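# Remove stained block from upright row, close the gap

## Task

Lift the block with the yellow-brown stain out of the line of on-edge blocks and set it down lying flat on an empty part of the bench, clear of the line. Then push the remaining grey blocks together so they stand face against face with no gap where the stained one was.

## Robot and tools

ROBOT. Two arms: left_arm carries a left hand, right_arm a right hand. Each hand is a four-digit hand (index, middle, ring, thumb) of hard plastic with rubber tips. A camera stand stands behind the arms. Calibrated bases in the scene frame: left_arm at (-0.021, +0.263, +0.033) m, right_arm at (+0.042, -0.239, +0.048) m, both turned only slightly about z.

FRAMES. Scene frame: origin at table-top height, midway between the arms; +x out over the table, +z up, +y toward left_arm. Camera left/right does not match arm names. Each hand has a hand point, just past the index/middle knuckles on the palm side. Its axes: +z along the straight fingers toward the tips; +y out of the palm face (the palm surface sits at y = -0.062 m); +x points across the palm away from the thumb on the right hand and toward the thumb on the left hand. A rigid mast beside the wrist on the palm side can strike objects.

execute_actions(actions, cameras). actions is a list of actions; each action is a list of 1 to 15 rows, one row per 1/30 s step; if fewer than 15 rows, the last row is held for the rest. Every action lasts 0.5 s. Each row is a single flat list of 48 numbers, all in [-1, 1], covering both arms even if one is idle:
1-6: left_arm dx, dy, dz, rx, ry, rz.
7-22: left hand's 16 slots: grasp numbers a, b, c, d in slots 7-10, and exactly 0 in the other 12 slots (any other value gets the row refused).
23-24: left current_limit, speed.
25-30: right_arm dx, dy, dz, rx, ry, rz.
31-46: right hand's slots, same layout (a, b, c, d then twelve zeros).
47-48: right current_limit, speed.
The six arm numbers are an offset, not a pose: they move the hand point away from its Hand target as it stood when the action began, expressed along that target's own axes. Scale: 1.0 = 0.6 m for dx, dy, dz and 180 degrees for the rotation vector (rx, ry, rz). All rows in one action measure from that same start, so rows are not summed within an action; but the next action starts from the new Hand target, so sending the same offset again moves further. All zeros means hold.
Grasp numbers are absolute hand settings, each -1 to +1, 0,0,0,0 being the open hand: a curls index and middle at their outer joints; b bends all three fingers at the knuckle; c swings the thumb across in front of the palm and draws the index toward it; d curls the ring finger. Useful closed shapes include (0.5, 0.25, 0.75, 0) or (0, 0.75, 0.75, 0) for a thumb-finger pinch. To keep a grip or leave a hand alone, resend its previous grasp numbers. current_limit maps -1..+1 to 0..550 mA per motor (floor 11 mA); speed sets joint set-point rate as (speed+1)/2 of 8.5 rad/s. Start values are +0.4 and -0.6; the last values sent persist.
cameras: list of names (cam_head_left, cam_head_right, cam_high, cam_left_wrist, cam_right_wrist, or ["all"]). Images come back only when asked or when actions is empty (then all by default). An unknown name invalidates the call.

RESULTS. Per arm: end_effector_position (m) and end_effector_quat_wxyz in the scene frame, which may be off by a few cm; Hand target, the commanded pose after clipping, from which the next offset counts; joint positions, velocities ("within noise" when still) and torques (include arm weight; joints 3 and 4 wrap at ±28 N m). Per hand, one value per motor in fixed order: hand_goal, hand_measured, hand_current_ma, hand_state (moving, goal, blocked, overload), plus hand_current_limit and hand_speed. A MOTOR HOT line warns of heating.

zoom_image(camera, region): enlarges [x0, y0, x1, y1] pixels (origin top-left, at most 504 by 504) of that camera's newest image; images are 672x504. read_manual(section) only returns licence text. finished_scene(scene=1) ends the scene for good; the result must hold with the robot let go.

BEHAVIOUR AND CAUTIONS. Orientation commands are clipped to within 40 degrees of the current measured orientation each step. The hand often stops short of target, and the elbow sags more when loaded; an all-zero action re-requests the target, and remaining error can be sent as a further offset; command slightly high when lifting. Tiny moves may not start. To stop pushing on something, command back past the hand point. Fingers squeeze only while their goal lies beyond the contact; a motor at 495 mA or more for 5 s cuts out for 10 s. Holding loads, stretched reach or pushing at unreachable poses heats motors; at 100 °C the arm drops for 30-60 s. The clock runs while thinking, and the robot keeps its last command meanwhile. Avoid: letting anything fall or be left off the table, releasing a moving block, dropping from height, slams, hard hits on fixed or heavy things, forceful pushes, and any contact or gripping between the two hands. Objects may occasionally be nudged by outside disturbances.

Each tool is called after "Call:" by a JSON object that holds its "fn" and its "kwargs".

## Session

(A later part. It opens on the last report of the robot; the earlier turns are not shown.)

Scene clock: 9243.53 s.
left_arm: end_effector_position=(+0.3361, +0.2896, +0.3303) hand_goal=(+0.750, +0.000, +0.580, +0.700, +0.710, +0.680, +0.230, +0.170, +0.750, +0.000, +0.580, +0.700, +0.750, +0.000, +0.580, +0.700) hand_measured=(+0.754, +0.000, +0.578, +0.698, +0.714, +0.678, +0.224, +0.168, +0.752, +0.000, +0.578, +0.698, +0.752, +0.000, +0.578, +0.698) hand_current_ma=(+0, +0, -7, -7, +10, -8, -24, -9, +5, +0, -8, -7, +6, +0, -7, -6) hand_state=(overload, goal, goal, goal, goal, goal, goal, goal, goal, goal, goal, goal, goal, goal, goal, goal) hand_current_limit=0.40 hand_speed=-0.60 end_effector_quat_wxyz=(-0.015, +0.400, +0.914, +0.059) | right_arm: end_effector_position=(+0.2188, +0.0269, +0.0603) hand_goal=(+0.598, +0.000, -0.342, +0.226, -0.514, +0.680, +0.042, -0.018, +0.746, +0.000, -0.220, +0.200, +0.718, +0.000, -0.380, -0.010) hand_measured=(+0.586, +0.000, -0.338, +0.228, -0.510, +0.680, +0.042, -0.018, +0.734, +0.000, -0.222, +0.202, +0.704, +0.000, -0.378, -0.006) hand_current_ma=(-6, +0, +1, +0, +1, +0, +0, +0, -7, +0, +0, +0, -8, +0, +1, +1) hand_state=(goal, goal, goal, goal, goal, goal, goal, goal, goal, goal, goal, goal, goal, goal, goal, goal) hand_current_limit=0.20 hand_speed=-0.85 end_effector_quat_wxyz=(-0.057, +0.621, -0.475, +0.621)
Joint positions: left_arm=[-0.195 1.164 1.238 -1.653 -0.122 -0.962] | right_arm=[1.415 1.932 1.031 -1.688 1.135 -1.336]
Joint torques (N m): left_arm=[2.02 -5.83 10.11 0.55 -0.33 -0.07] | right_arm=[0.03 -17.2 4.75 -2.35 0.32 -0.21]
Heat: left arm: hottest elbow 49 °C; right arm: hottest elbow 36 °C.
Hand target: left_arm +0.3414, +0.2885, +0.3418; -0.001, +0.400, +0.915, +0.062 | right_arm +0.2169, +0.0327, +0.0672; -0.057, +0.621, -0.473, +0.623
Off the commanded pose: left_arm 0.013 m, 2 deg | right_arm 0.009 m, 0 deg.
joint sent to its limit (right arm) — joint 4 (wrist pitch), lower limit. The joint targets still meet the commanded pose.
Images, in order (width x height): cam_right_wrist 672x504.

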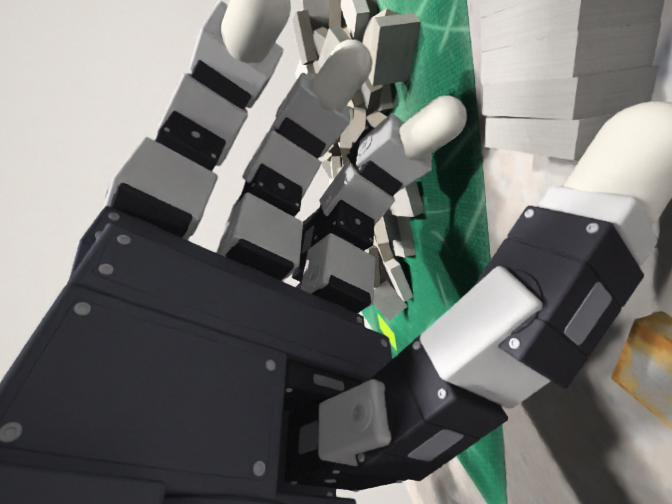

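Call:
{"fn": "execute_actions", "kwargs": {"actions": [[[0,0,0,0,0,0,0,0,0,0,0,0,0,0,0,0,0,0,0,0,0,0,0.4,-0.6,0.03,-0.0275,-0.0092,0,0,0,0.5,0,0.75,0.6,0,0,0,0,0,0,0,0,0,0,0,0,0.2,-0.85]],[[0,0,0,0,0,0,0,0,0,0,0,0,0,0,0,0,0,0,0,0,0,0,0.4,-0.6,0.03,-0.0275,-0.0092,0,0,0,0.5,0,0.75,0.6,0,0,0,0,0,0,0,0,0,0,0,0,0.2,-0.85]]], "cameras": ["all"]}}

Scene clock: 9274.97 s.
left_arm: end_effector_position=(+0.3361, +0.2896, +0.3303) hand_goal=(+0.750, +0.000, +0.580, +0.700, +0.710, +0.680, +0.230, +0.170, +0.750, +0.000, +0.580, +0.700, +0.750, +0.000, +0.580, +0.700) hand_measured=(+0.754, +0.000, +0.578, +0.698, +0.714, +0.678, +0.224, +0.168, +0.752, +0.000, +0.578, +0.698, +0.752, +0.000, +0.578, +0.698) hand_current_ma=(+0, +0, -7, -7, +10, -8, -24, -9, +5, +0, -8, -7, +6, +0, -7, -6) hand_state=(overload, goal, goal, goal, goal, goal, goal, goal, goal, goal, goal, goal, goal, goal, goal, goal) hand_current_limit=0.40 hand_speed=-0.60 end_effector_quat_wxyz=(-0.015, +0.400, +0.914, +0.059) | right_arm: end_effector_position=(+0.2175, +0.0317, +0.1143) hand_goal=(+0.598, +0.000, -0.342, +0.226, -0.514, +0.680, +0.042, -0.018, +0.746, +0.000, -0.220, +0.200, +0.718, +0.000, -0.380, -0.010) hand_measured=(+0.588, +0.000, -0.338, +0.228, -0.510, +0.680, +0.042, -0.018, +0.734, +0.000, -0.222, +0.202, +0.704, +0.000, -0.378, -0.006) hand_current_ma=(-5, +0, +1, +0, +1, +0, +0, +0, -6, +0, +0, +0, -8, +0, +1, +1) hand_state=(goal, goal, goal, goal, goal, goal, goal, goal, goal, goal, goal, goal, goal, goal, goal, goal) hand_current_limit=0.20 hand_speed=-0.85 end_effector_quat_wxyz=(-0.075, +0.639, -0.480, +0.596)
Joint positions: left_arm=[-0.195 1.164 1.238 -1.653 -0.122 -0.962] | right_arm=[1.415 1.759 1.029 -1.692 1.135 -1.473]
Joint torques (N m): left_arm=[2.02 -5.77 10.14 0.55 -0.34 -0.08] | right_arm=[-0.44 -14.8 5.65 -2.04 0.59 -0.23]
Heat: left arm: hottest elbow 49 °C; right arm: hottest elbow 36 °C.
Hand target: left_arm +0.3414, +0.2885, +0.3418; -0.001, +0.400, +0.915, +0.062 | right_arm +0.2167, +0.0327, +0.1172; -0.057, +0.621, -0.473, +0.623
Off the commanded pose: left_arm 0.013 m, 2 deg | right_arm 0.003 m, 4 deg.
joint sent to its limit (right arm) — joint 4 (wrist pitch), lower limit. The joint targets are off in orientation, not in position.

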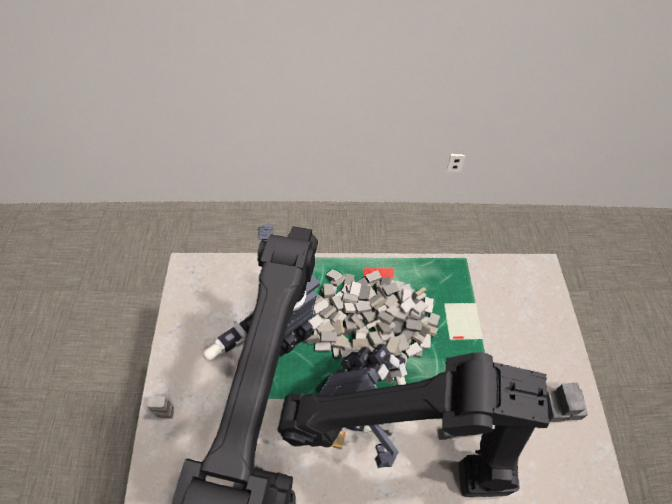

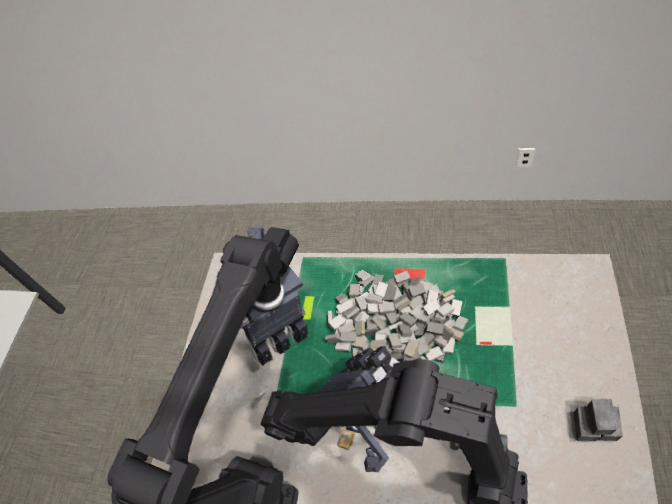

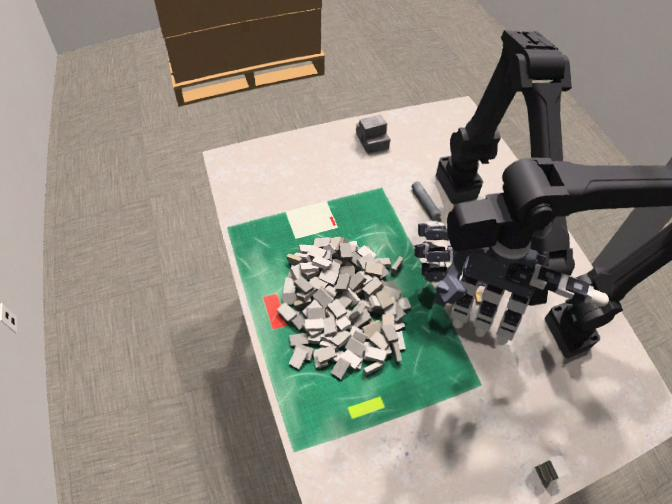

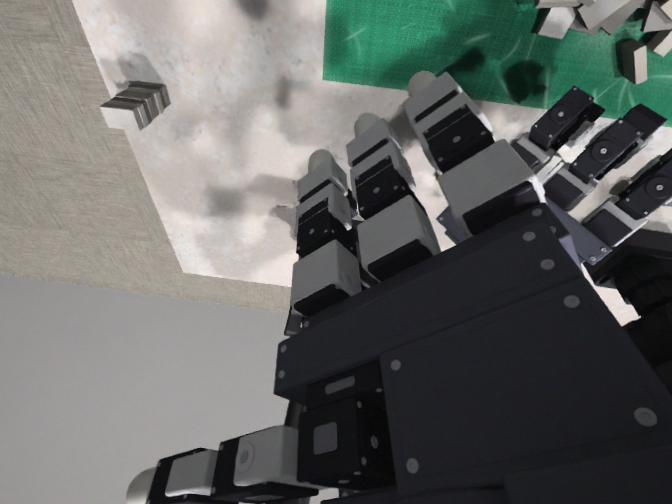

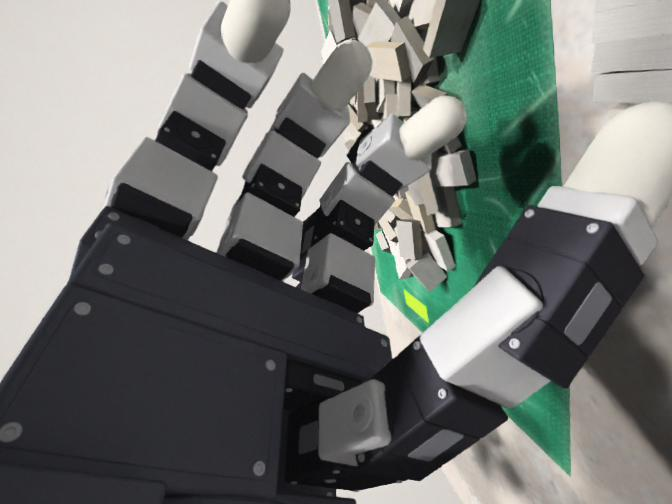

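Call:
{"fn": "execute_actions", "kwargs": {"actions": [[[0,0,0,0,0,0,0,0,0,0,0,0,0,0,0,0,0,0,0,0,0,0,0.4,-0.6,0.0056,0.0046,0.0021,-0.0022,-0.0167,0.0411,0.5,0,0.75,0.6,0,0,0,0,0,0,0,0,0,0,0,0,0.2,-0.85]],[[0,0,0,0,0,0,0,0,0,0,0,0,0,0,0,0,0,0,0,0,0,0,0.4,-0.6,0.0056,0.0046,0.0021,-0.0022,-0.0167,0.0411,0.5,0,0.75,0.6,0,0,0,0,0,0,0,0,0,0,0,0,0.2,-0.85]],[[0,0,0,0,0,0,0,0,0,0,0,0,0,0,0,0,0,0,0,0,0,0,0.4,-0.6,0.0056,0.0046,0.0021,-0.0022,-0.0167,0.0411,0.5,0,0.75,0.6,0,0,0,0,0,0,0,0,0,0,0,0,0.2,-0.85]],[[0,0,0,0,0,0,0,0,0,0,0,0,0,0,0,0,0,0,0,0,0,0,0.4,-0.6,0.0056,0.0046,0.0021,-0.0022,-0.0167,0.0411,0.5,0,0.75,0.6,0,0,0,0,0,0,0,0,0,0,0,0,0.2,-0.85]],[[0,0,0,0,0,0,0,0,0,0,0,0,0,0,0,0,0,0,0,0,0,0,0.4,-0.6,0.0056,0.0046,0.0021,-0.0022,-0.0167,0.0411,0.5,0,0.75,0.6,0,0,0,0,0,0,0,0,0,0,0,0,0.2,-0.85]]], "cameras": ["cam_right_wrist"]}}

Scene clock: 9289.33 s.
left_arm: end_effector_position=(+0.3361, +0.2896, +0.3303) hand_goal=(+0.750, +0.000, +0.580, +0.700, +0.710, +0.680, +0.230, +0.170, +0.750, +0.000, +0.580, +0.700, +0.750, +0.000, +0.580, +0.700) hand_measured=(+0.754, +0.000, +0.578, +0.698, +0.714, +0.678, +0.224, +0.168, +0.752, +0.000, +0.578, +0.698, +0.752, +0.000, +0.578, +0.698) hand_current_ma=(+0, +0, -7, -7, +10, -8, -24, -9, +5, +0, -8, -7, +6, +0, -7, -6) hand_state=(overload, goal, goal, goal, goal, goal, goal, goal, goal, goal, goal, goal, goal, goal, goal, goal) hand_current_limit=0.40 hand_speed=-0.60 end_effector_quat_wxyz=(-0.015, +0.400, +0.914, +0.059) | right_arm: end_effector_position=(+0.2127, +0.0063, +0.1128) hand_goal=(+0.598, +0.000, -0.342, +0.226, -0.514, +0.680, +0.042, -0.018, +0.746, +0.000, -0.220, +0.200, +0.718, +0.000, -0.380, -0.010) hand_measured=(+0.590, +0.000, -0.340, +0.228, -0.512, +0.680, +0.042, -0.018, +0.736, +0.000, -0.222, +0.202, +0.708, +0.000, -0.378, -0.006) hand_current_ma=(-4, +0, +0, +0, +0, +0, +0, +0, -5, +0, +0, +0, -4, +0, +0, +1) hand_state=(goal, goal, goal, goal, goal, goal, goal, goal, goal, goal, goal, goal, goal, goal, goal, goal) hand_current_limit=0.20 hand_speed=-0.85 end_effector_quat_wxyz=(+0.292, -0.518, +0.641, -0.486)
Joint positions: left_arm=[-0.195 1.164 1.238 -1.653 -0.122 -0.962] | right_arm=[1.445 1.39 0.706 -1.358 1.158 -1.202]
Joint torques (N m): left_arm=[2.02 -5.77 10.13 0.55 -0.33 -0.08] | right_arm=[0.26 -9.64 5.94 -0.42 0.83 0.11]
Heat: left arm: hottest elbow 49 °C; right arm: hottest elbow 36 °C.
Hand target: left_arm +0.3414, +0.2885, +0.3418; -0.001, +0.400, +0.915, +0.062 | right_arm +0.2114, +0.0116, +0.1126; +0.301, -0.515, +0.644, -0.480
Off the commanded pose: left_arm 0.013 m, 2 deg | right_arm 0.006 m, 1 deg.
Images, in order (width x height): cam_right_wrist 672x504.

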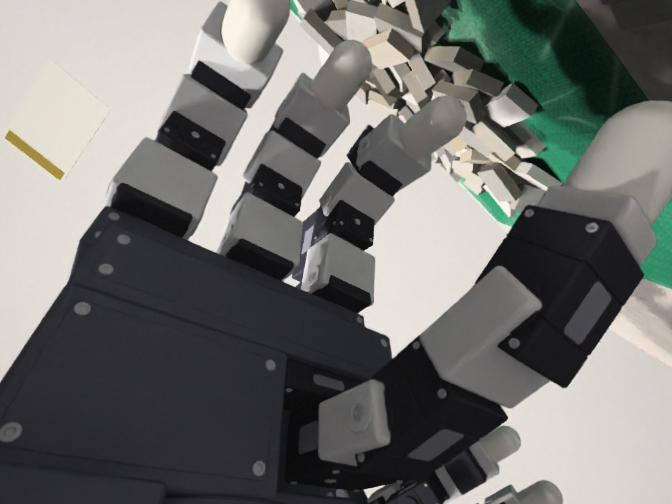

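Call:
{"fn": "execute_actions", "kwargs": {"actions": [[[0,0,0,0,0,0,0,0,0,0,0,0,0,0,0,0,0,0,0,0,0,0,0.4,-0.6,0.029,-0.031,0.0285,0,0,0,0.5,0,0.75,0.6,0,0,0,0,0,0,0,0,0,0,0,0,0.2,-0.85]],[[0,0,0,0,0,0,0,0,0,0,0,0,0,0,0,0,0,0,0,0,0,0,0.4,-0.6,0.029,-0.031,0.0285,0,0,0,0.5,0,0.75,0.6,0,0,0,0,0,0,0,0,0,0,0,0,0.2,-0.85]],[[0,0,0,0,0,0,0,0,0,0,0,0,0,0,0,0,0,0,0,0,0,0,0.4,-0.6,0.029,-0.031,0.0285,0,0,0,0.5,0,0.75,0.6,0,0,0,0,0,0,0,0,0,0,0,0,0.2,-0.85]],[[0,0,0,0,0,0,0,0,0,0,0,0,0,0,0,0,0,0,0,0,0,0,0.4,-0.6,0.029,-0.031,0.0285,0,0,0,0.5,0,0.75,0.6,0,0,0,0,0,0,0,0,0,0,0,0,0.2,-0.85]]], "cameras": ["all"]}}

Scene clock: 9312.17 s.
left_arm: end_effector_position=(+0.3361, +0.2896, +0.3303) hand_goal=(+0.750, +0.000, +0.580, +0.700, +0.710, +0.680, +0.230, +0.170, +0.750, +0.000, +0.580, +0.700, +0.750, +0.000, +0.580, +0.700) hand_measured=(+0.754, +0.000, +0.578, +0.698, +0.714, +0.678, +0.224, +0.168, +0.752, +0.000, +0.578, +0.698, +0.752, +0.000, +0.578, +0.698) hand_current_ma=(+0, +0, -7, -7, +10, -8, -24, -9, +5, +0, -8, -7, +6, +0, -7, -6) hand_state=(overload, goal, goal, goal, goal, goal, goal, goal, goal, goal, goal, goal, goal, goal, goal, goal) hand_current_limit=0.40 hand_speed=-0.60 end_effector_quat_wxyz=(-0.015, +0.400, +0.914, +0.059) | right_arm: end_effector_position=(+0.2795, -0.0777, +0.1676) hand_goal=(+0.598, +0.000, -0.342, +0.226, -0.514, +0.680, +0.042, -0.018, +0.746, +0.000, -0.220, +0.200, +0.718, +0.000, -0.380, -0.010) hand_measured=(+0.588, +0.000, -0.340, +0.228, -0.514, +0.680, +0.042, -0.018, +0.736, +0.000, -0.222, +0.202, +0.708, +0.000, -0.378, -0.006) hand_current_ma=(-4, +0, +0, +0, +0, +0, +0, +0, -5, +0, +0, +0, -5, +0, +0, +1) hand_state=(goal, goal, goal, goal, goal, goal, goal, goal, goal, goal, goal, goal, goal, goal, goal, goal) hand_current_limit=0.20 hand_speed=-0.85 end_effector_quat_wxyz=(+0.297, -0.503, +0.650, -0.486)
Joint positions: left_arm=[-0.195 1.164 1.238 -1.653 -0.122 -0.962] | right_arm=[1.091 0.907 0.531 -0.828 1.185 -2.076]
Joint torques (N m): left_arm=[1.96 -5.77 10.14 0.53 -0.34 -0.08] | right_arm=[-0.26 -4.01 8.28 0.87 0.68 -0.12]
Heat: left arm: hottest elbow 49 °C; right arm: hottest elbow 36 °C.
Hand target: left_arm +0.3414, +0.2885, +0.3418; -0.001, +0.400, +0.915, +0.062 | right_arm +0.2794, -0.0763, +0.1644; +0.301, -0.515, +0.644, -0.480
Off the commanded pose: left_arm 0.013 m, 2 deg | right_arm 0.003 m, 2 deg.
joint sent to its limit (right arm) — joint 6 (wrist roll), lower limit. The joint targets still meet the commanded pose.

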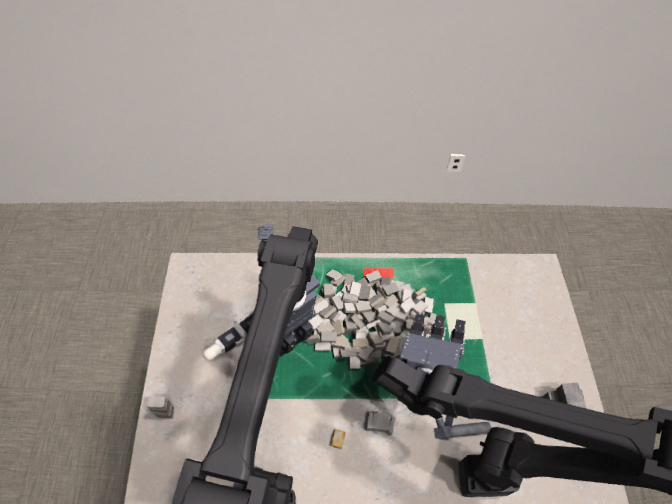

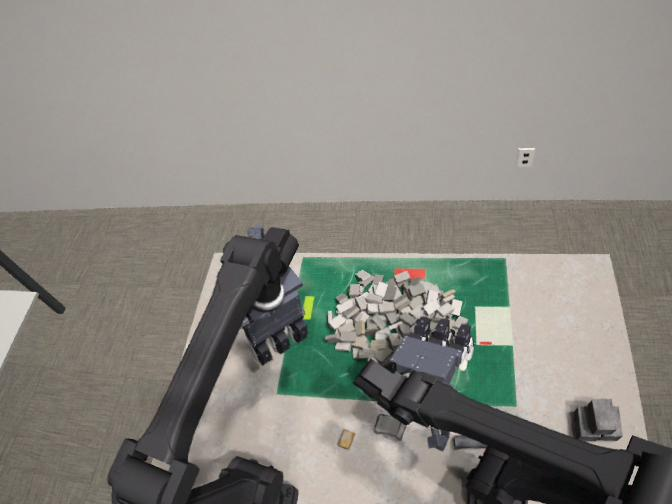

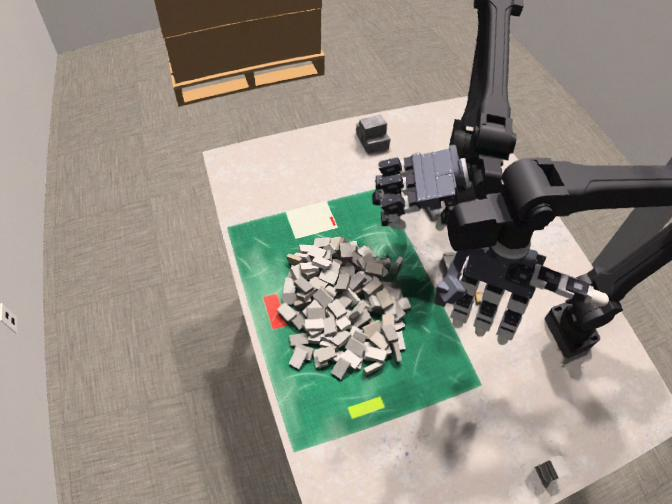

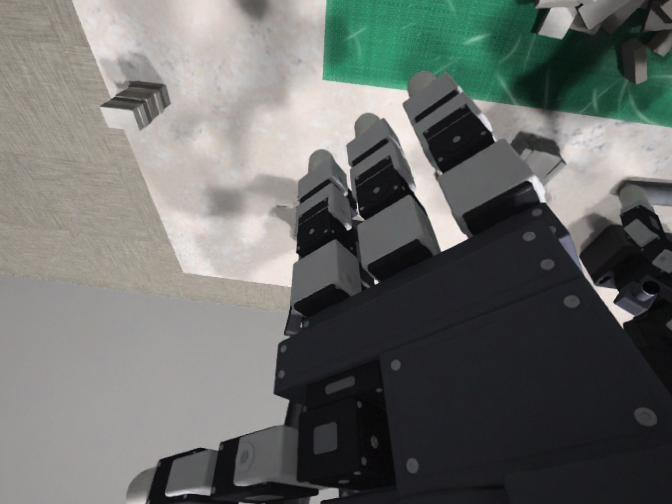

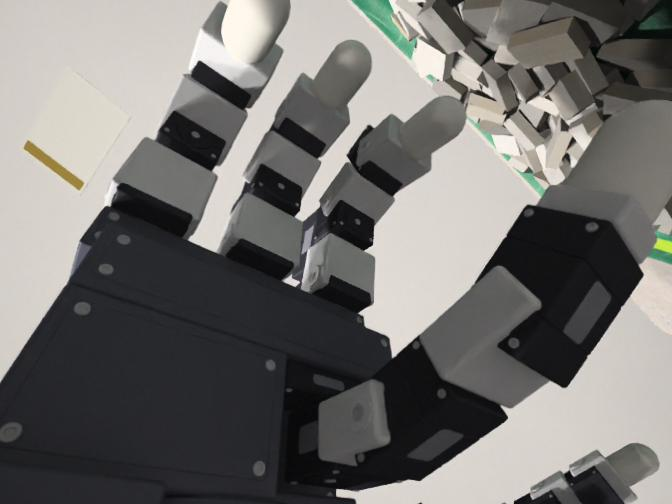

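Call:
{"fn": "zoom_image", "kwargs": {"camera": "cam_head_left", "region": [355, 400, 415, 445]}}

Call:
{"fn": "zoom_image", "kwargs": {"camera": "cam_head_right", "region": [365, 405, 425, 450]}}

Call:
{"fn": "zoom_image", "kwargs": {"camera": "cam_left_wrist", "region": [490, 110, 590, 190]}}

Scaled by 8.400 from the camera's 672x504 image, which has a finer 960x720 frame.

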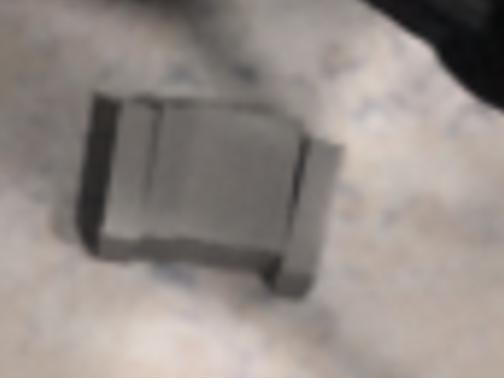

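Scaled by 8.400 from the camera's 672x504 image, which has a finer 960x720 frame.

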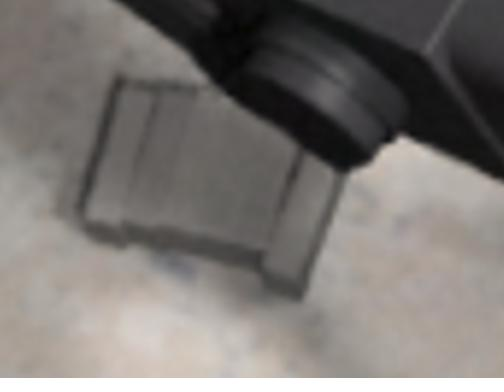

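Scaled by 5.040 from the camera's 672x504 image, which has a finer 960x720 frame.

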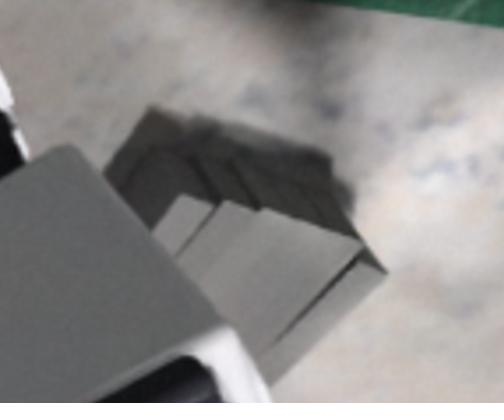

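Call:
{"fn": "zoom_image", "kwargs": {"camera": "cam_head_left", "region": [363, 408, 399, 438]}}

Call:
{"fn": "zoom_image", "kwargs": {"camera": "cam_left_wrist", "region": [520, 140, 570, 190]}}

Scaled by 14.000 from the camera's 672x504 image, which has a finer 960x720 frame.

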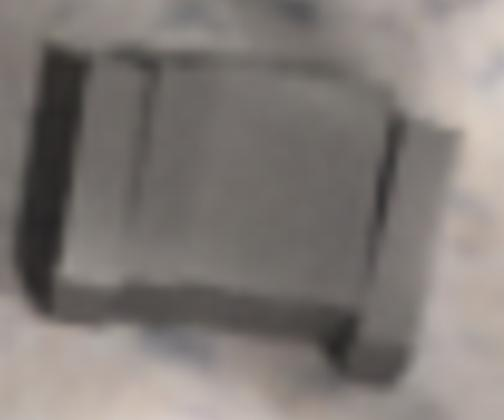

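Scaled by 10.080 from the camera's 672x504 image, which has a finer 960x720 frame.

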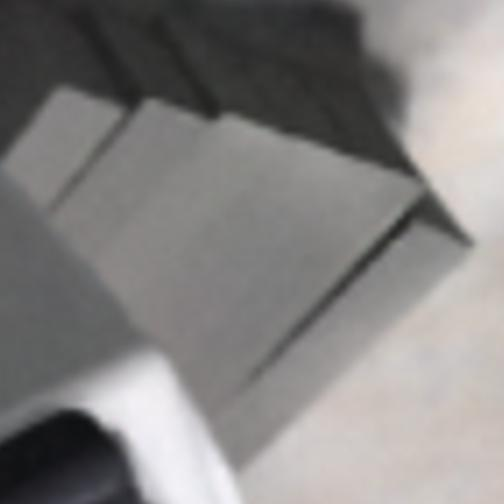

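Call:
{"fn": "execute_actions", "kwargs": {"actions": [[[0,0,0,0,0,0,0,0,0,0,0,0,0,0,0,0,0,0,0,0,0,0,0.4,-0.6,-0.0093,0.0372,-0.0232,0.0012,-0.0103,0.002,0.5,-0.1,0.75,0.6,0,0,0,0,0,0,0,0,0,0,0,0,0.2,-0.85]],[[0,0,0,0,0,0,0,0,0,0,0,0,0,0,0,0,0,0,0,0,0,0,0.4,-0.6,-0.0093,0.0372,-0.0232,0.0012,-0.0103,0.002,0.5,-0.25,0.75,0.6,0,0,0,0,0,0,0,0,0,0,0,0,0.2,-0.85]],[[0,0,0,0,0,0,0,0,0,0,0,0,0,0,0,0,0,0,0,0,0,0,0.4,-0.6,-0.0093,0.0372,-0.0232,0.0012,-0.0103,0.002,0.5,-0.25,0.75,0.6,0,0,0,0,0,0,0,0,0,0,0,0,0.2,-0.85]],[[0,0,0,0,0,0,0,0,0,0,0,0,0,0,0,0,0,0,0,0,0,0,0.4,-0.6,-0.0093,0.0372,-0.0232,0.0012,-0.0103,0.002,0.5,-0.25,0.75,0.6,0,0,0,0,0,0,0,0,0,0,0,0,0.2,-0.85]]], "cameras": ["cam_right_wrist"]}}

Scene clock: 9421.03 s.
left_arm: end_effector_position=(+0.3361, +0.2896, +0.3303) hand_goal=(+0.750, +0.000, +0.580, +0.700, +0.710, +0.680, +0.230, +0.170, +0.750, +0.000, +0.580, +0.700, +0.750, +0.000, +0.580, +0.700) hand_measured=(+0.754, +0.000, +0.578, +0.698, +0.714, +0.678, +0.224, +0.168, +0.752, +0.000, +0.578, +0.698, +0.752, +0.000, +0.578, +0.698) hand_current_ma=(+0, +0, -7, -7, +10, -8, -24, -9, +5, +0, -8, -7, +6, +0, -7, -6) hand_state=(overload, goal, goal, goal, goal, goal, goal, goal, goal, goal, goal, goal, goal, goal, goal, goal) hand_current_limit=0.40 hand_speed=-0.60 end_effector_quat_wxyz=(-0.015, +0.400, +0.914, +0.059) | right_arm: end_effector_position=(+0.2030, -0.0392, +0.1004) hand_goal=(+0.936, +0.000, -0.418, +0.176, -0.514, +0.680, +0.042, -0.068, +1.000, +0.000, -0.170, +0.200, +1.000, +0.000, -0.380, -0.060) hand_measured=(+0.922, +0.000, -0.416, +0.178, -0.514, +0.680, +0.042, -0.066, +0.984, +0.000, -0.174, +0.202, +0.982, +0.000, -0.378, -0.056) hand_current_ma=(-7, +0, +0, +0, +0, +0, +0, +0, -9, +0, -1, +0, -12, +0, +0, +1) hand_state=(goal, goal, goal, goal, goal, goal, goal, goal, goal, goal, goal, goal, goal, goal, goal, goal) hand_current_limit=0.20 hand_speed=-0.85 end_effector_quat_wxyz=(+0.355, -0.533, +0.627, -0.443)
Joint positions: left_arm=[-0.195 1.164 1.238 -1.653 -0.122 -0.962] | right_arm=[1.467 1.113 0.455 -1.067 1.203 -1.435]
Joint torques (N m): left_arm=[2.14 -5.83 10.13 0.58 -0.33 -0.08] | right_arm=[-0.38 -4.19 7.06 -0.79 0.89 0.14]
Heat: left arm: hottest elbow 49 °C; right arm: hottest elbow 39 °C.
Hand target: left_arm +0.3414, +0.2885, +0.3418; -0.001, +0.400, +0.915, +0.062 | right_arm +0.2024, -0.0388, +0.0995; +0.352, -0.534, +0.626, -0.446
Off the commanded pose: left_arm 0.013 m, 2 deg | right_arm 0.001 m, 1 deg.
Images, in order (width x height): cam_right_wrist 672x504.

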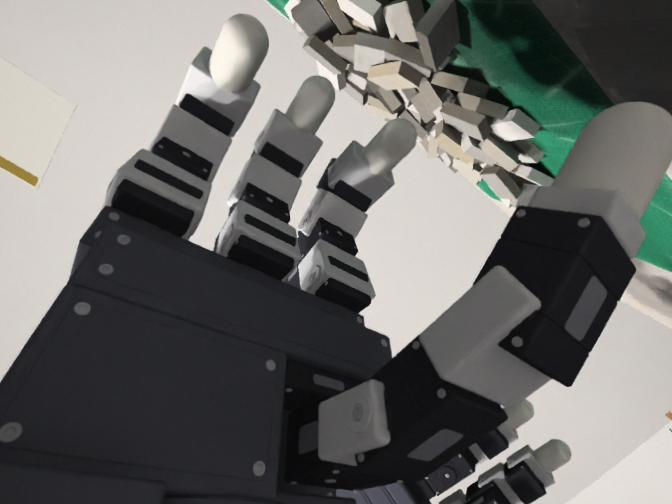

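Call:
{"fn": "execute_actions", "kwargs": {"actions": [[[0,0,0,0,0,0,0,0,0,0,0,0,0,0,0,0,0,0,0,0,0,0,0.4,-0.6,-0.0013,0.0325,0.0037,0,0,0,0.5,-0.25,0.75,0.6,0,0,0,0,0,0,0,0,0,0,0,0,0.2,-0.85]],[[0,0,0,0,0,0,0,0,0,0,0,0,0,0,0,0,0,0,0,0,0,0,0.4,-0.6,-0.0012,0.0295,0.0115,0,0,0,0.5,-0.25,0.75,0.6,0,0,0,0,0,0,0,0,0,0,0,0,0.2,-0.85]],[[0,0,0,0,0,0,0,0,0,0,0,0,0,0,0,0,0,0,0,0,0,0,0.4,-0.6,-0.0012,0.0295,0.0115,0,0,0,0.5,-0.25,0.75,0.6,0,0,0,0,0,0,0,0,0,0,0,0,0.2,-0.85]]], "cameras": ["cam_right_wrist", "cam_head_left", "cam_head_right"]}}

Call:
{"fn": "zoom_image", "kwargs": {"camera": "cam_right_wrist", "region": [420, 0, 672, 190]}}

Scene clock: 9443.80 s.
left_arm: end_effector_position=(+0.3361, +0.2896, +0.3303) hand_goal=(+0.750, +0.000, +0.580, +0.700, +0.710, +0.680, +0.230, +0.170, +0.750, +0.000, +0.580, +0.700, +0.750, +0.000, +0.580, +0.700) hand_measured=(+0.754, +0.000, +0.578, +0.698, +0.714, +0.678, +0.224, +0.168, +0.752, +0.000, +0.578, +0.698, +0.752, +0.000, +0.578, +0.698) hand_current_ma=(+0, +0, -7, -7, +10, -8, -24, -9, +5, +0, -8, -7, +6, +0, -7, -6) hand_state=(overload, goal, goal, goal, goal, goal, goal, goal, goal, goal, goal, goal, goal, goal, goal, goal) hand_current_limit=0.40 hand_speed=-0.60 end_effector_quat_wxyz=(-0.015, +0.400, +0.914, +0.059) | right_arm: end_effector_position=(+0.1992, -0.0385, +0.0451) hand_goal=(+0.936, +0.000, -0.418, +0.176, -0.514, +0.680, +0.042, -0.068, +1.000, +0.000, -0.170, +0.200, +1.000, +0.000, -0.380, -0.060) hand_measured=(+0.924, +0.000, -0.416, +0.178, -0.514, +0.680, +0.042, -0.066, +0.986, +0.000, -0.174, +0.202, +0.984, +0.000, -0.378, -0.056) hand_current_ma=(-7, +0, +0, +0, +0, +0, +0, +0, -8, +0, -1, +0, -9, +0, +0, +1) hand_state=(goal, goal, goal, goal, goal, goal, goal, goal, goal, goal, goal, goal, goal, goal, goal, goal) hand_current_limit=0.20 hand_speed=-0.85 end_effector_quat_wxyz=(+0.351, -0.533, +0.626, -0.448)
Joint positions: left_arm=[-0.195 1.164 1.238 -1.653 -0.122 -0.962] | right_arm=[1.488 1.324 0.402 -0.883 1.201 -1.36]
Joint torques (N m): left_arm=[2.02 -5.89 10.13 0.54 -0.33 -0.09] | right_arm=[-0.21 -6.01 4.51 -0.13 0.82 0.02]
Heat: left arm: hottest elbow 49 °C; right arm: hottest elbow 38 °C.
Hand target: left_arm +0.3414, +0.2885, +0.3418; -0.001, +0.400, +0.915, +0.062 | right_arm +0.1979, -0.0377, +0.0425; +0.352, -0.534, +0.626, -0.446
Off the commanded pose: left_arm 0.013 m, 2 deg | right_arm 0.003 m, 0 deg.
Images, in order (width x height): cam_head_left 672x504, cam_head_right 672x504, cam_right_wrist 672x504.

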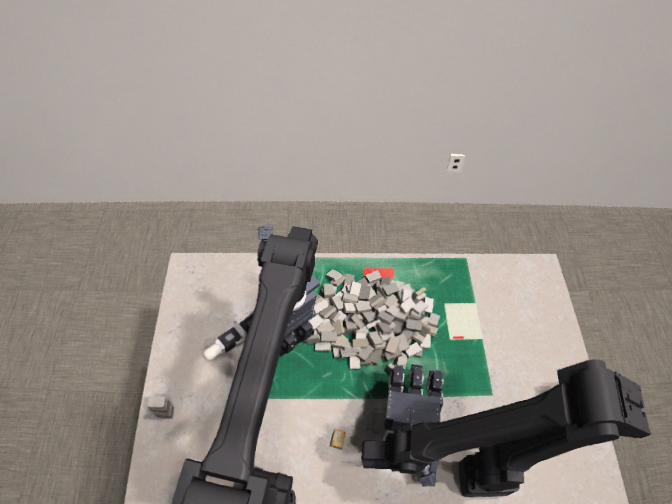

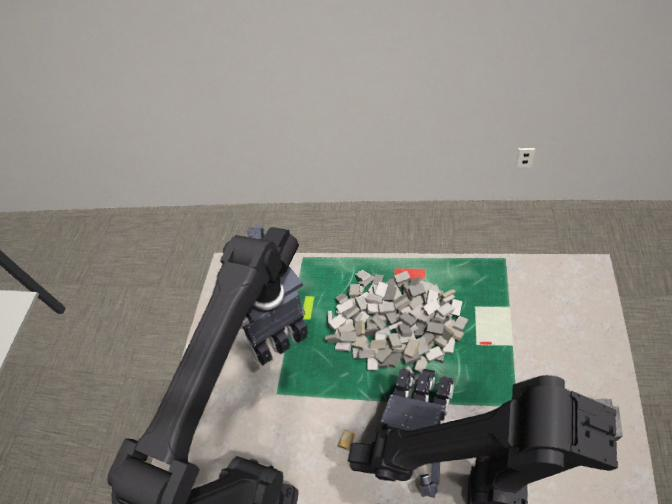

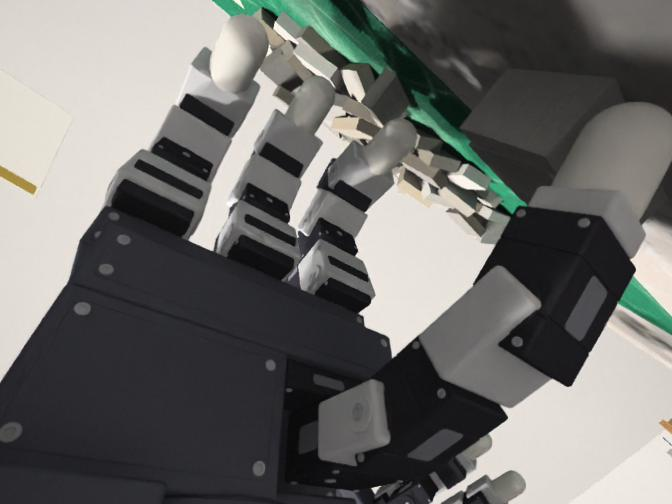

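Scaled by 2.000 from the camera's 672x504 image, which has a finer 960x720 frame.

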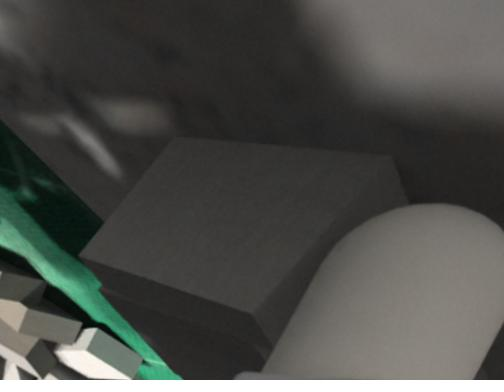

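Call:
{"fn": "execute_actions", "kwargs": {"actions": [[[0,0,0,0,0,0,0,0,0,0,0,0,0,0,0,0,0,0,0,0,0,0,0.4,-0.6,0.0004,-0.0048,0.0124,0,0,0,0.5,-0.25,0.75,0.6,0,0,0,0,0,0,0,0,0,0,0,0,0.2,-0.85]]], "cameras": ["cam_right_wrist"]}}

Call:
{"fn": "zoom_image", "kwargs": {"camera": "cam_right_wrist", "region": [420, 0, 672, 190]}}

Scene clock: 9481.27 s.
left_arm: end_effector_position=(+0.3361, +0.2896, +0.3303) hand_goal=(+0.750, +0.000, +0.580, +0.700, +0.710, +0.680, +0.230, +0.170, +0.750, +0.000, +0.580, +0.700, +0.750, +0.000, +0.580, +0.700) hand_measured=(+0.754, +0.000, +0.578, +0.698, +0.714, +0.678, +0.224, +0.168, +0.752, +0.000, +0.578, +0.698, +0.752, +0.000, +0.578, +0.698) hand_current_ma=(+0, +0, -7, -7, +10, -8, -24, -9, +5, +0, -8, -7, +6, +0, -7, -6) hand_state=(overload, goal, goal, goal, goal, goal, goal, goal, goal, goal, goal, goal, goal, goal, goal, goal) hand_current_limit=0.40 hand_speed=-0.60 end_effector_quat_wxyz=(-0.015, +0.400, +0.914, +0.059) | right_arm: end_effector_position=(+0.2038, -0.0365, +0.0426) hand_goal=(+0.936, +0.000, -0.418, +0.176, -0.514, +0.680, +0.042, -0.068, +1.000, +0.000, -0.170, +0.200, +1.000, +0.000, -0.380, -0.060) hand_measured=(+0.924, +0.000, -0.416, +0.178, -0.514, +0.680, +0.050, -0.066, +0.986, +0.000, -0.174, +0.202, +0.984, +0.000, -0.378, -0.056) hand_current_ma=(-7, +0, +0, +0, +0, +0, +5, +1, -8, +0, -1, +0, -9, +0, +0, +1) hand_state=(goal, goal, goal, goal, goal, goal, goal, goal, goal, goal, goal, goal, goal, goal, goal, goal) hand_current_limit=0.20 hand_speed=-0.85 end_effector_quat_wxyz=(+0.353, -0.536, +0.624, -0.446)
Joint positions: left_arm=[-0.195 1.164 1.238 -1.653 -0.122 -0.962] | right_arm=[1.466 1.315 0.389 -0.796 1.206 -1.448]
Joint torques (N m): left_arm=[2.08 -5.77 10.14 0.54 -0.34 -0.08] | right_arm=[-1.26 -7.71 4.29 -0.02 0.9 -0.13]
Heat: left arm: hottest elbow 49 °C; right arm: hottest elbow 37 °C.
Hand target: left_arm +0.3414, +0.2885, +0.3418; -0.001, +0.400, +0.915, +0.062 | right_arm +0.2058, -0.0395, +0.0425; +0.352, -0.534, +0.626, -0.446
Off the commanded pose: left_arm 0.013 m, 2 deg | right_arm 0.004 m, 0 deg.
Images, in order (width x height): cam_right_wrist 672x504.

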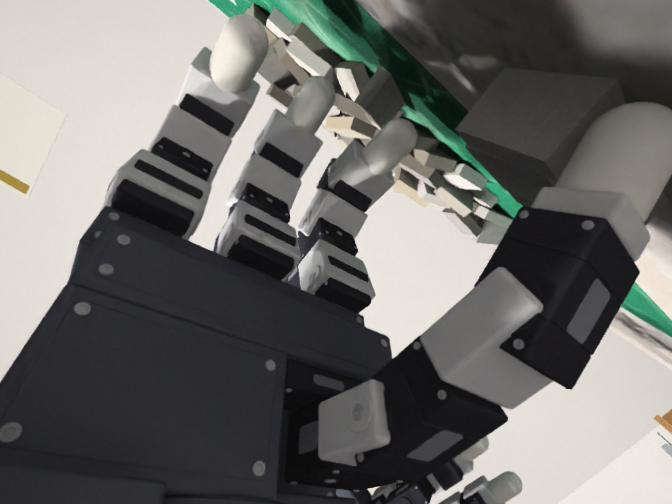

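Scaled by 2.000 from the camera's 672x504 image, which has a finer 960x720 frame.

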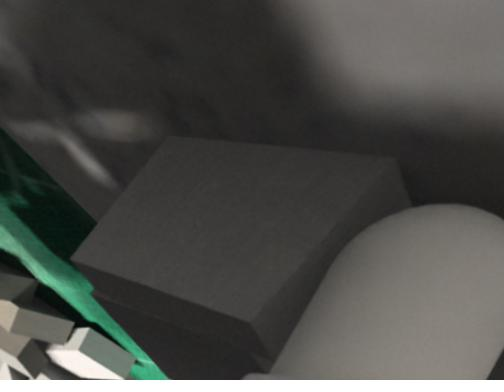

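Call:
{"fn": "execute_actions", "kwargs": {"actions": [], "cameras": ["cam_left_wrist", "cam_right_wrist", "cam_head_right"]}}

Call:
{"fn": "zoom_image", "kwargs": {"camera": "cam_left_wrist", "region": [510, 120, 590, 200]}}

Scene clock: 9495.07 s.
left_arm: end_effector_position=(+0.3361, +0.2896, +0.3303) hand_goal=(+0.750, +0.000, +0.580, +0.700, +0.710, +0.680, +0.230, +0.170, +0.750, +0.000, +0.580, +0.700, +0.750, +0.000, +0.580, +0.700) hand_measured=(+0.754, +0.000, +0.578, +0.698, +0.714, +0.678, +0.224, +0.168, +0.752, +0.000, +0.578, +0.698, +0.752, +0.000, +0.578, +0.698) hand_current_ma=(+0, +0, -7, -7, +10, -8, -24, -9, +5, +0, -8, -7, +6, +0, -7, -6) hand_state=(overload, goal, goal, goal, goal, goal, goal, goal, goal, goal, goal, goal, goal, goal, goal, goal) hand_current_limit=0.40 hand_speed=-0.60 end_effector_quat_wxyz=(-0.015, +0.400, +0.914, +0.059) | right_arm: end_effector_position=(+0.2038, -0.0365, +0.0426) hand_goal=(+0.936, +0.000, -0.418, +0.176, -0.514, +0.680, +0.042, -0.068, +1.000, +0.000, -0.170, +0.200, +1.000, +0.000, -0.380, -0.060) hand_measured=(+0.924, +0.000, -0.416, +0.178, -0.514, +0.680, +0.050, -0.066, +0.986, +0.000, -0.174, +0.202, +0.984, +0.000, -0.378, -0.056) hand_current_ma=(-7, +0, +0, +0, +0, +0, +5, +1, -8, +0, -1, +0, -9, +0, +0, +1) hand_state=(goal, goal, goal, goal, goal, goal, goal, goal, goal, goal, goal, goal, goal, goal, goal, goal) hand_current_limit=0.20 hand_speed=-0.85 end_effector_quat_wxyz=(+0.353, -0.536, +0.624, -0.446)
Joint positions: left_arm=[-0.195 1.164 1.238 -1.653 -0.122 -0.962] | right_arm=[1.466 1.315 0.389 -0.796 1.206 -1.449]
Joint velocities: within noise
Joint torques (N m): left_arm=[2.02 -5.95 10.09 0.55 -0.34 -0.07] | right_arm=[-1.26 -7.71 4.29 -0.02 0.9 -0.1]
Heat: left arm: hottest elbow 49 °C; right arm: hottest elbow 37 °C.
Hand target: left_arm +0.3414, +0.2885, +0.3418; -0.001, +0.400, +0.915, +0.062 | right_arm +0.2058, -0.0395, +0.0425; +0.352, -0.534, +0.626, -0.446
Off the commanded pose: left_arm 0.013 m, 2 deg | right_arm 0.003 m, 0 deg.
Images, in order (width x height): cam_head_right 672x504, cam_left_wrist 672x504, cam_right_wrist 672x504.

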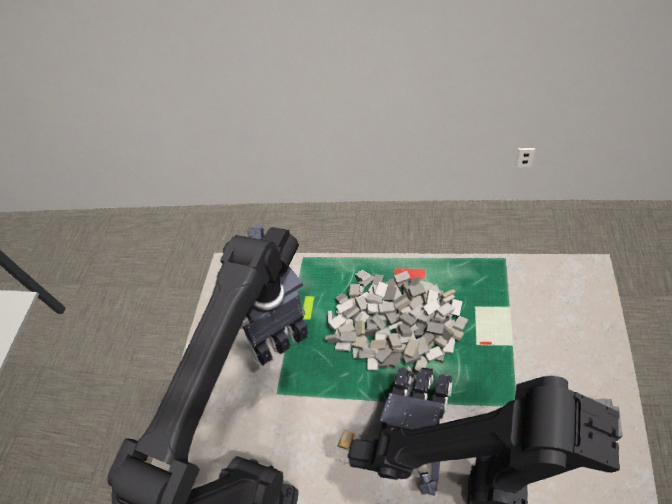

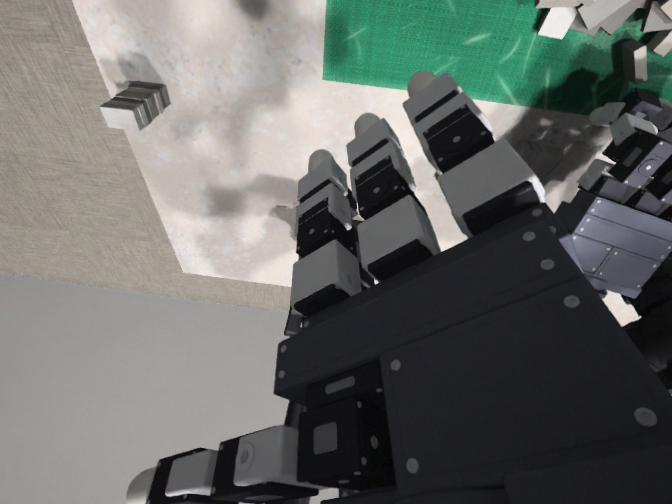

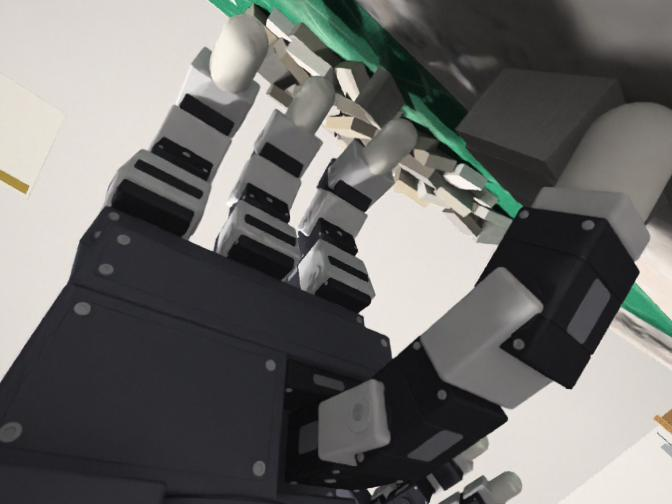

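Scaled by 6.300 from the camera's 672x504 image, which has a finer 960x720 frame.

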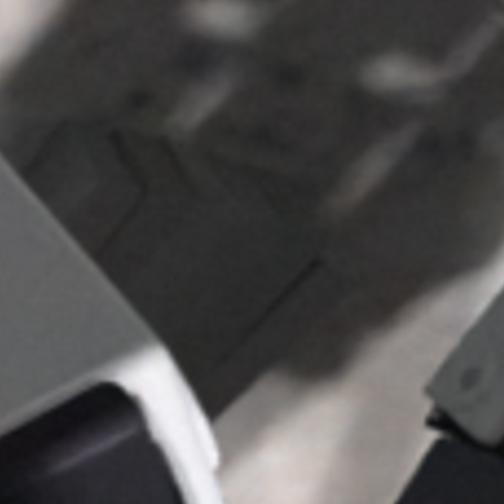

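Call:
{"fn": "zoom_image", "kwargs": {"camera": "cam_left_wrist", "region": [520, 138, 570, 188]}}

Scaled by 10.080 from the camera's 672x504 image, which has a finer 960x720 frame.

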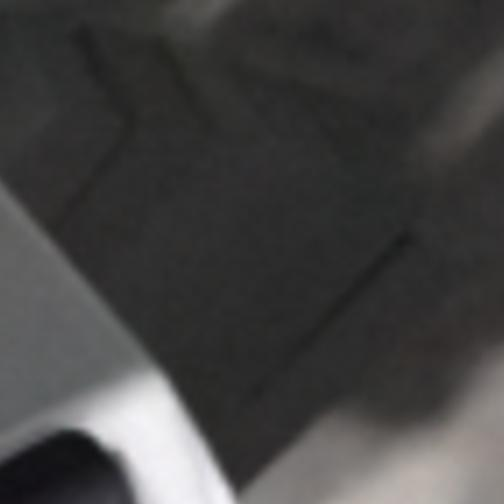

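Call:
{"fn": "execute_actions", "kwargs": {"actions": [[[0,0,0,0,0,0,0,0,0,0,0,0,0,0,0,0,0,0,0,0,0,0,0.4,-0.6,-0.0006,0.0073,-0.0186,0,0,0,0.5,-0.25,0.75,0.6,0,0,0,0,0,0,0,0,0,0,0,0,0.2,-0.85]],[[0,0,0,0,0,0,0,0,0,0,0,0,0,0,0,0,0,0,0,0,0,0,0.4,-0.6,0.0015,-0.0388,-0.0151,0,0,0,0.5,-0.25,0.75,0.6,0,0,0,0,0,0,0,0,0,0,0,0,0.2,-0.85]],[[0,0,0,0,0,0,0,0,0,0,0,0,0,0,0,0,0,0,0,0,0,0,0.4,-0.6,0.0015,-0.0388,-0.0151,0,0,0,0.5,-0.25,0.75,0.6,0,0,0,0,0,0,0,0,0,0,0,0,0.2,-0.85]],[[0,0,0,0,0,0,0,0,0,0,0,0,0,0,0,0,0,0,0,0,0,0,0.4,-0.6,0.0107,-0.0413,0.0245,0,0,0,0.5,-0.25,0.75,0.6,0,0,0,0,0,0,0,0,0,0,0,0,0.2,-0.85]],[[0,0,0,0,0,0,0,0,0,0,0,0,0,0,0,0,0,0,0,0,0,0,0.4,-0.6,0.0107,-0.0413,0.0245,0,0,0,0.5,-0.25,0.75,0.6,0,0,0,0,0,0,0,0,0,0,0,0,0.2,-0.85]],[[0,0,0,0,0,0,0,0,0,0,0,0,0,0,0,0,0,0,0,0,0,0,0.4,-0.6,0.0107,-0.0413,0.0245,0,0,0,0.5,-0.25,0.75,0.6,0,0,0,0,0,0,0,0,0,0,0,0,0.2,-0.85]],[[0,0,0,0,0,0,0,0,0,0,0,0,0,0,0,0,0,0,0,0,0,0,0.4,-0.6,0.0107,-0.0413,0.0245,0,0,0,0.5,-0.25,0.75,0.6,0,0,0,0,0,0,0,0,0,0,0,0,0.2,-0.85]]], "cameras": ["cam_head_left", "cam_head_right", "cam_left_wrist"]}}

Call:
{"fn": "zoom_image", "kwargs": {"camera": "cam_left_wrist", "region": [510, 130, 570, 190]}}

Call:
{"fn": "zoom_image", "kwargs": {"camera": "cam_head_left", "region": [363, 404, 403, 440]}}

Call:
{"fn": "zoom_image", "kwargs": {"camera": "cam_head_right", "region": [370, 408, 410, 444]}}

Scene clock: 9524.67 s.
left_arm: end_effector_position=(+0.3361, +0.2896, +0.3303) hand_goal=(+0.750, +0.000, +0.580, +0.700, +0.710, +0.680, +0.230, +0.170, +0.750, +0.000, +0.580, +0.700, +0.750, +0.000, +0.580, +0.700) hand_measured=(+0.754, +0.000, +0.578, +0.698, +0.714, +0.678, +0.224, +0.168, +0.752, +0.000, +0.578, +0.698, +0.752, +0.000, +0.578, +0.698) hand_current_ma=(+0, +0, -7, -7, +10, -8, -24, -9, +5, +0, -8, -7, +6, +0, -7, -6) hand_state=(overload, goal, goal, goal, goal, goal, goal, goal, goal, goal, goal, goal, goal, goal, goal, goal) hand_current_limit=0.40 hand_speed=-0.60 end_effector_quat_wxyz=(-0.015, +0.400, +0.914, +0.059) | right_arm: end_effector_position=(+0.2714, -0.0853, +0.1508) hand_goal=(+0.936, +0.000, -0.418, +0.176, -0.514, +0.680, +0.042, -0.068, +1.000, +0.000, -0.170, +0.200, +1.000, +0.000, -0.380, -0.060) hand_measured=(+0.924, +0.000, -0.418, +0.178, -0.514, +0.680, +0.044, -0.066, +0.986, +0.000, -0.174, +0.202, +0.984, +0.000, -0.380, -0.056) hand_current_ma=(-6, +0, +0, +0, +0, +0, +0, +0, -8, +0, -1, +0, -9, +0, +0, +1) hand_state=(goal, goal, goal, goal, goal, goal, goal, goal, goal, goal, goal, goal, goal, goal, goal, goal) hand_current_limit=0.20 hand_speed=-0.85 end_effector_quat_wxyz=(+0.325, -0.493, +0.651, -0.478)
Joint positions: left_arm=[-0.195 1.164 1.238 -1.653 -0.122 -0.962] | right_arm=[1.112 0.845 0.441 -0.74 1.198 -2.076]
Joint torques (N m): left_arm=[2.08 -5.83 10.13 0.57 -0.33 -0.08] | right_arm=[-0.62 -2.43 12.04 -0.06 0.75 -0.1]
Heat: left arm: hottest elbow 49 °C; right arm: hottest elbow 36 °C.
Hand target: left_arm +0.3414, +0.2885, +0.3418; -0.001, +0.400, +0.915, +0.062 | right_arm +0.2780, -0.0757, +0.1651; +0.352, -0.534, +0.626, -0.446
Off the commanded pose: left_arm 0.013 m, 2 deg | right_arm 0.018 m, 7 deg.
joint sent to its limit (right arm) — joint 6 (wrist roll), lower limit. The joint targets are off in orientation, not in position.
Images, in order (width x height): cam_head_left 672x504, cam_head_right 672x504, cam_left_wrist 672x504.

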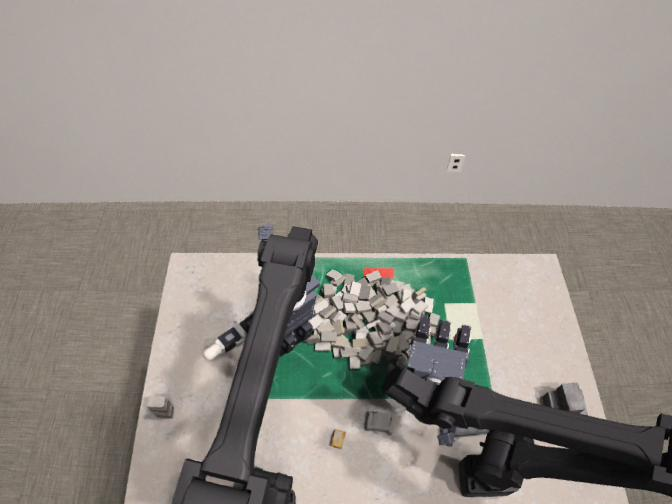

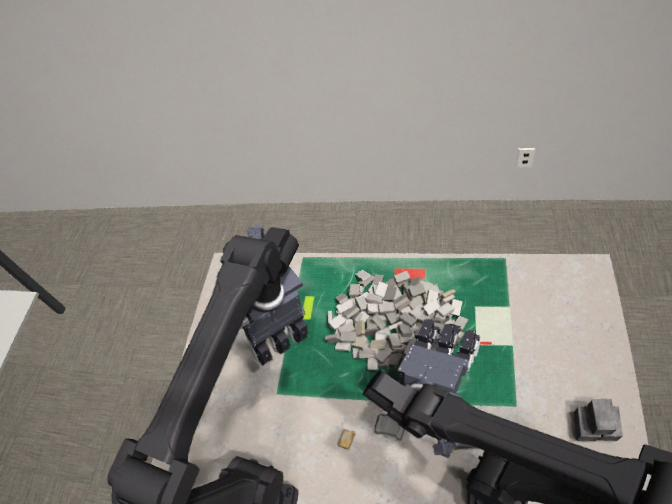

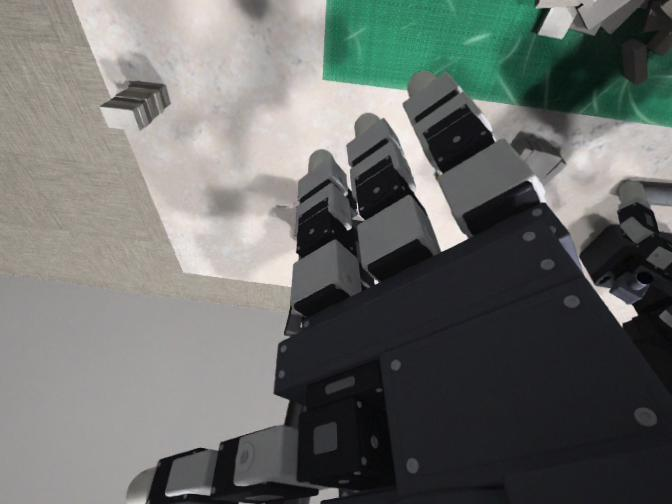

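Scaled by 8.400 from the camera's 672x504 image, which has a finer 960x720 frame.

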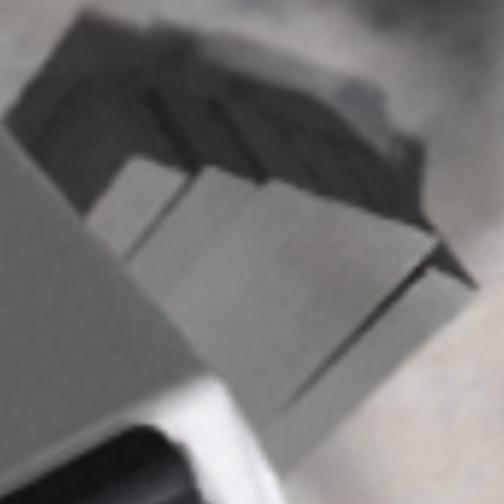

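Scaled by 12.600 from the camera's 672x504 image, which has a finer 960x720 frame.

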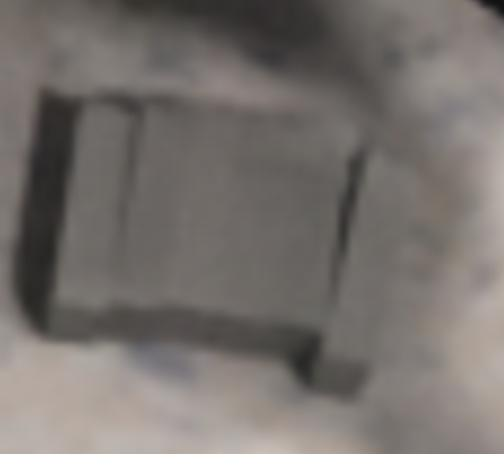

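Scaled by 12.600 from the camera's 672x504 image, which has a finer 960x720 frame.

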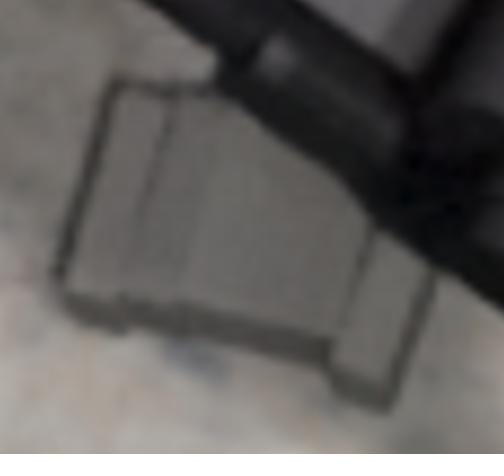

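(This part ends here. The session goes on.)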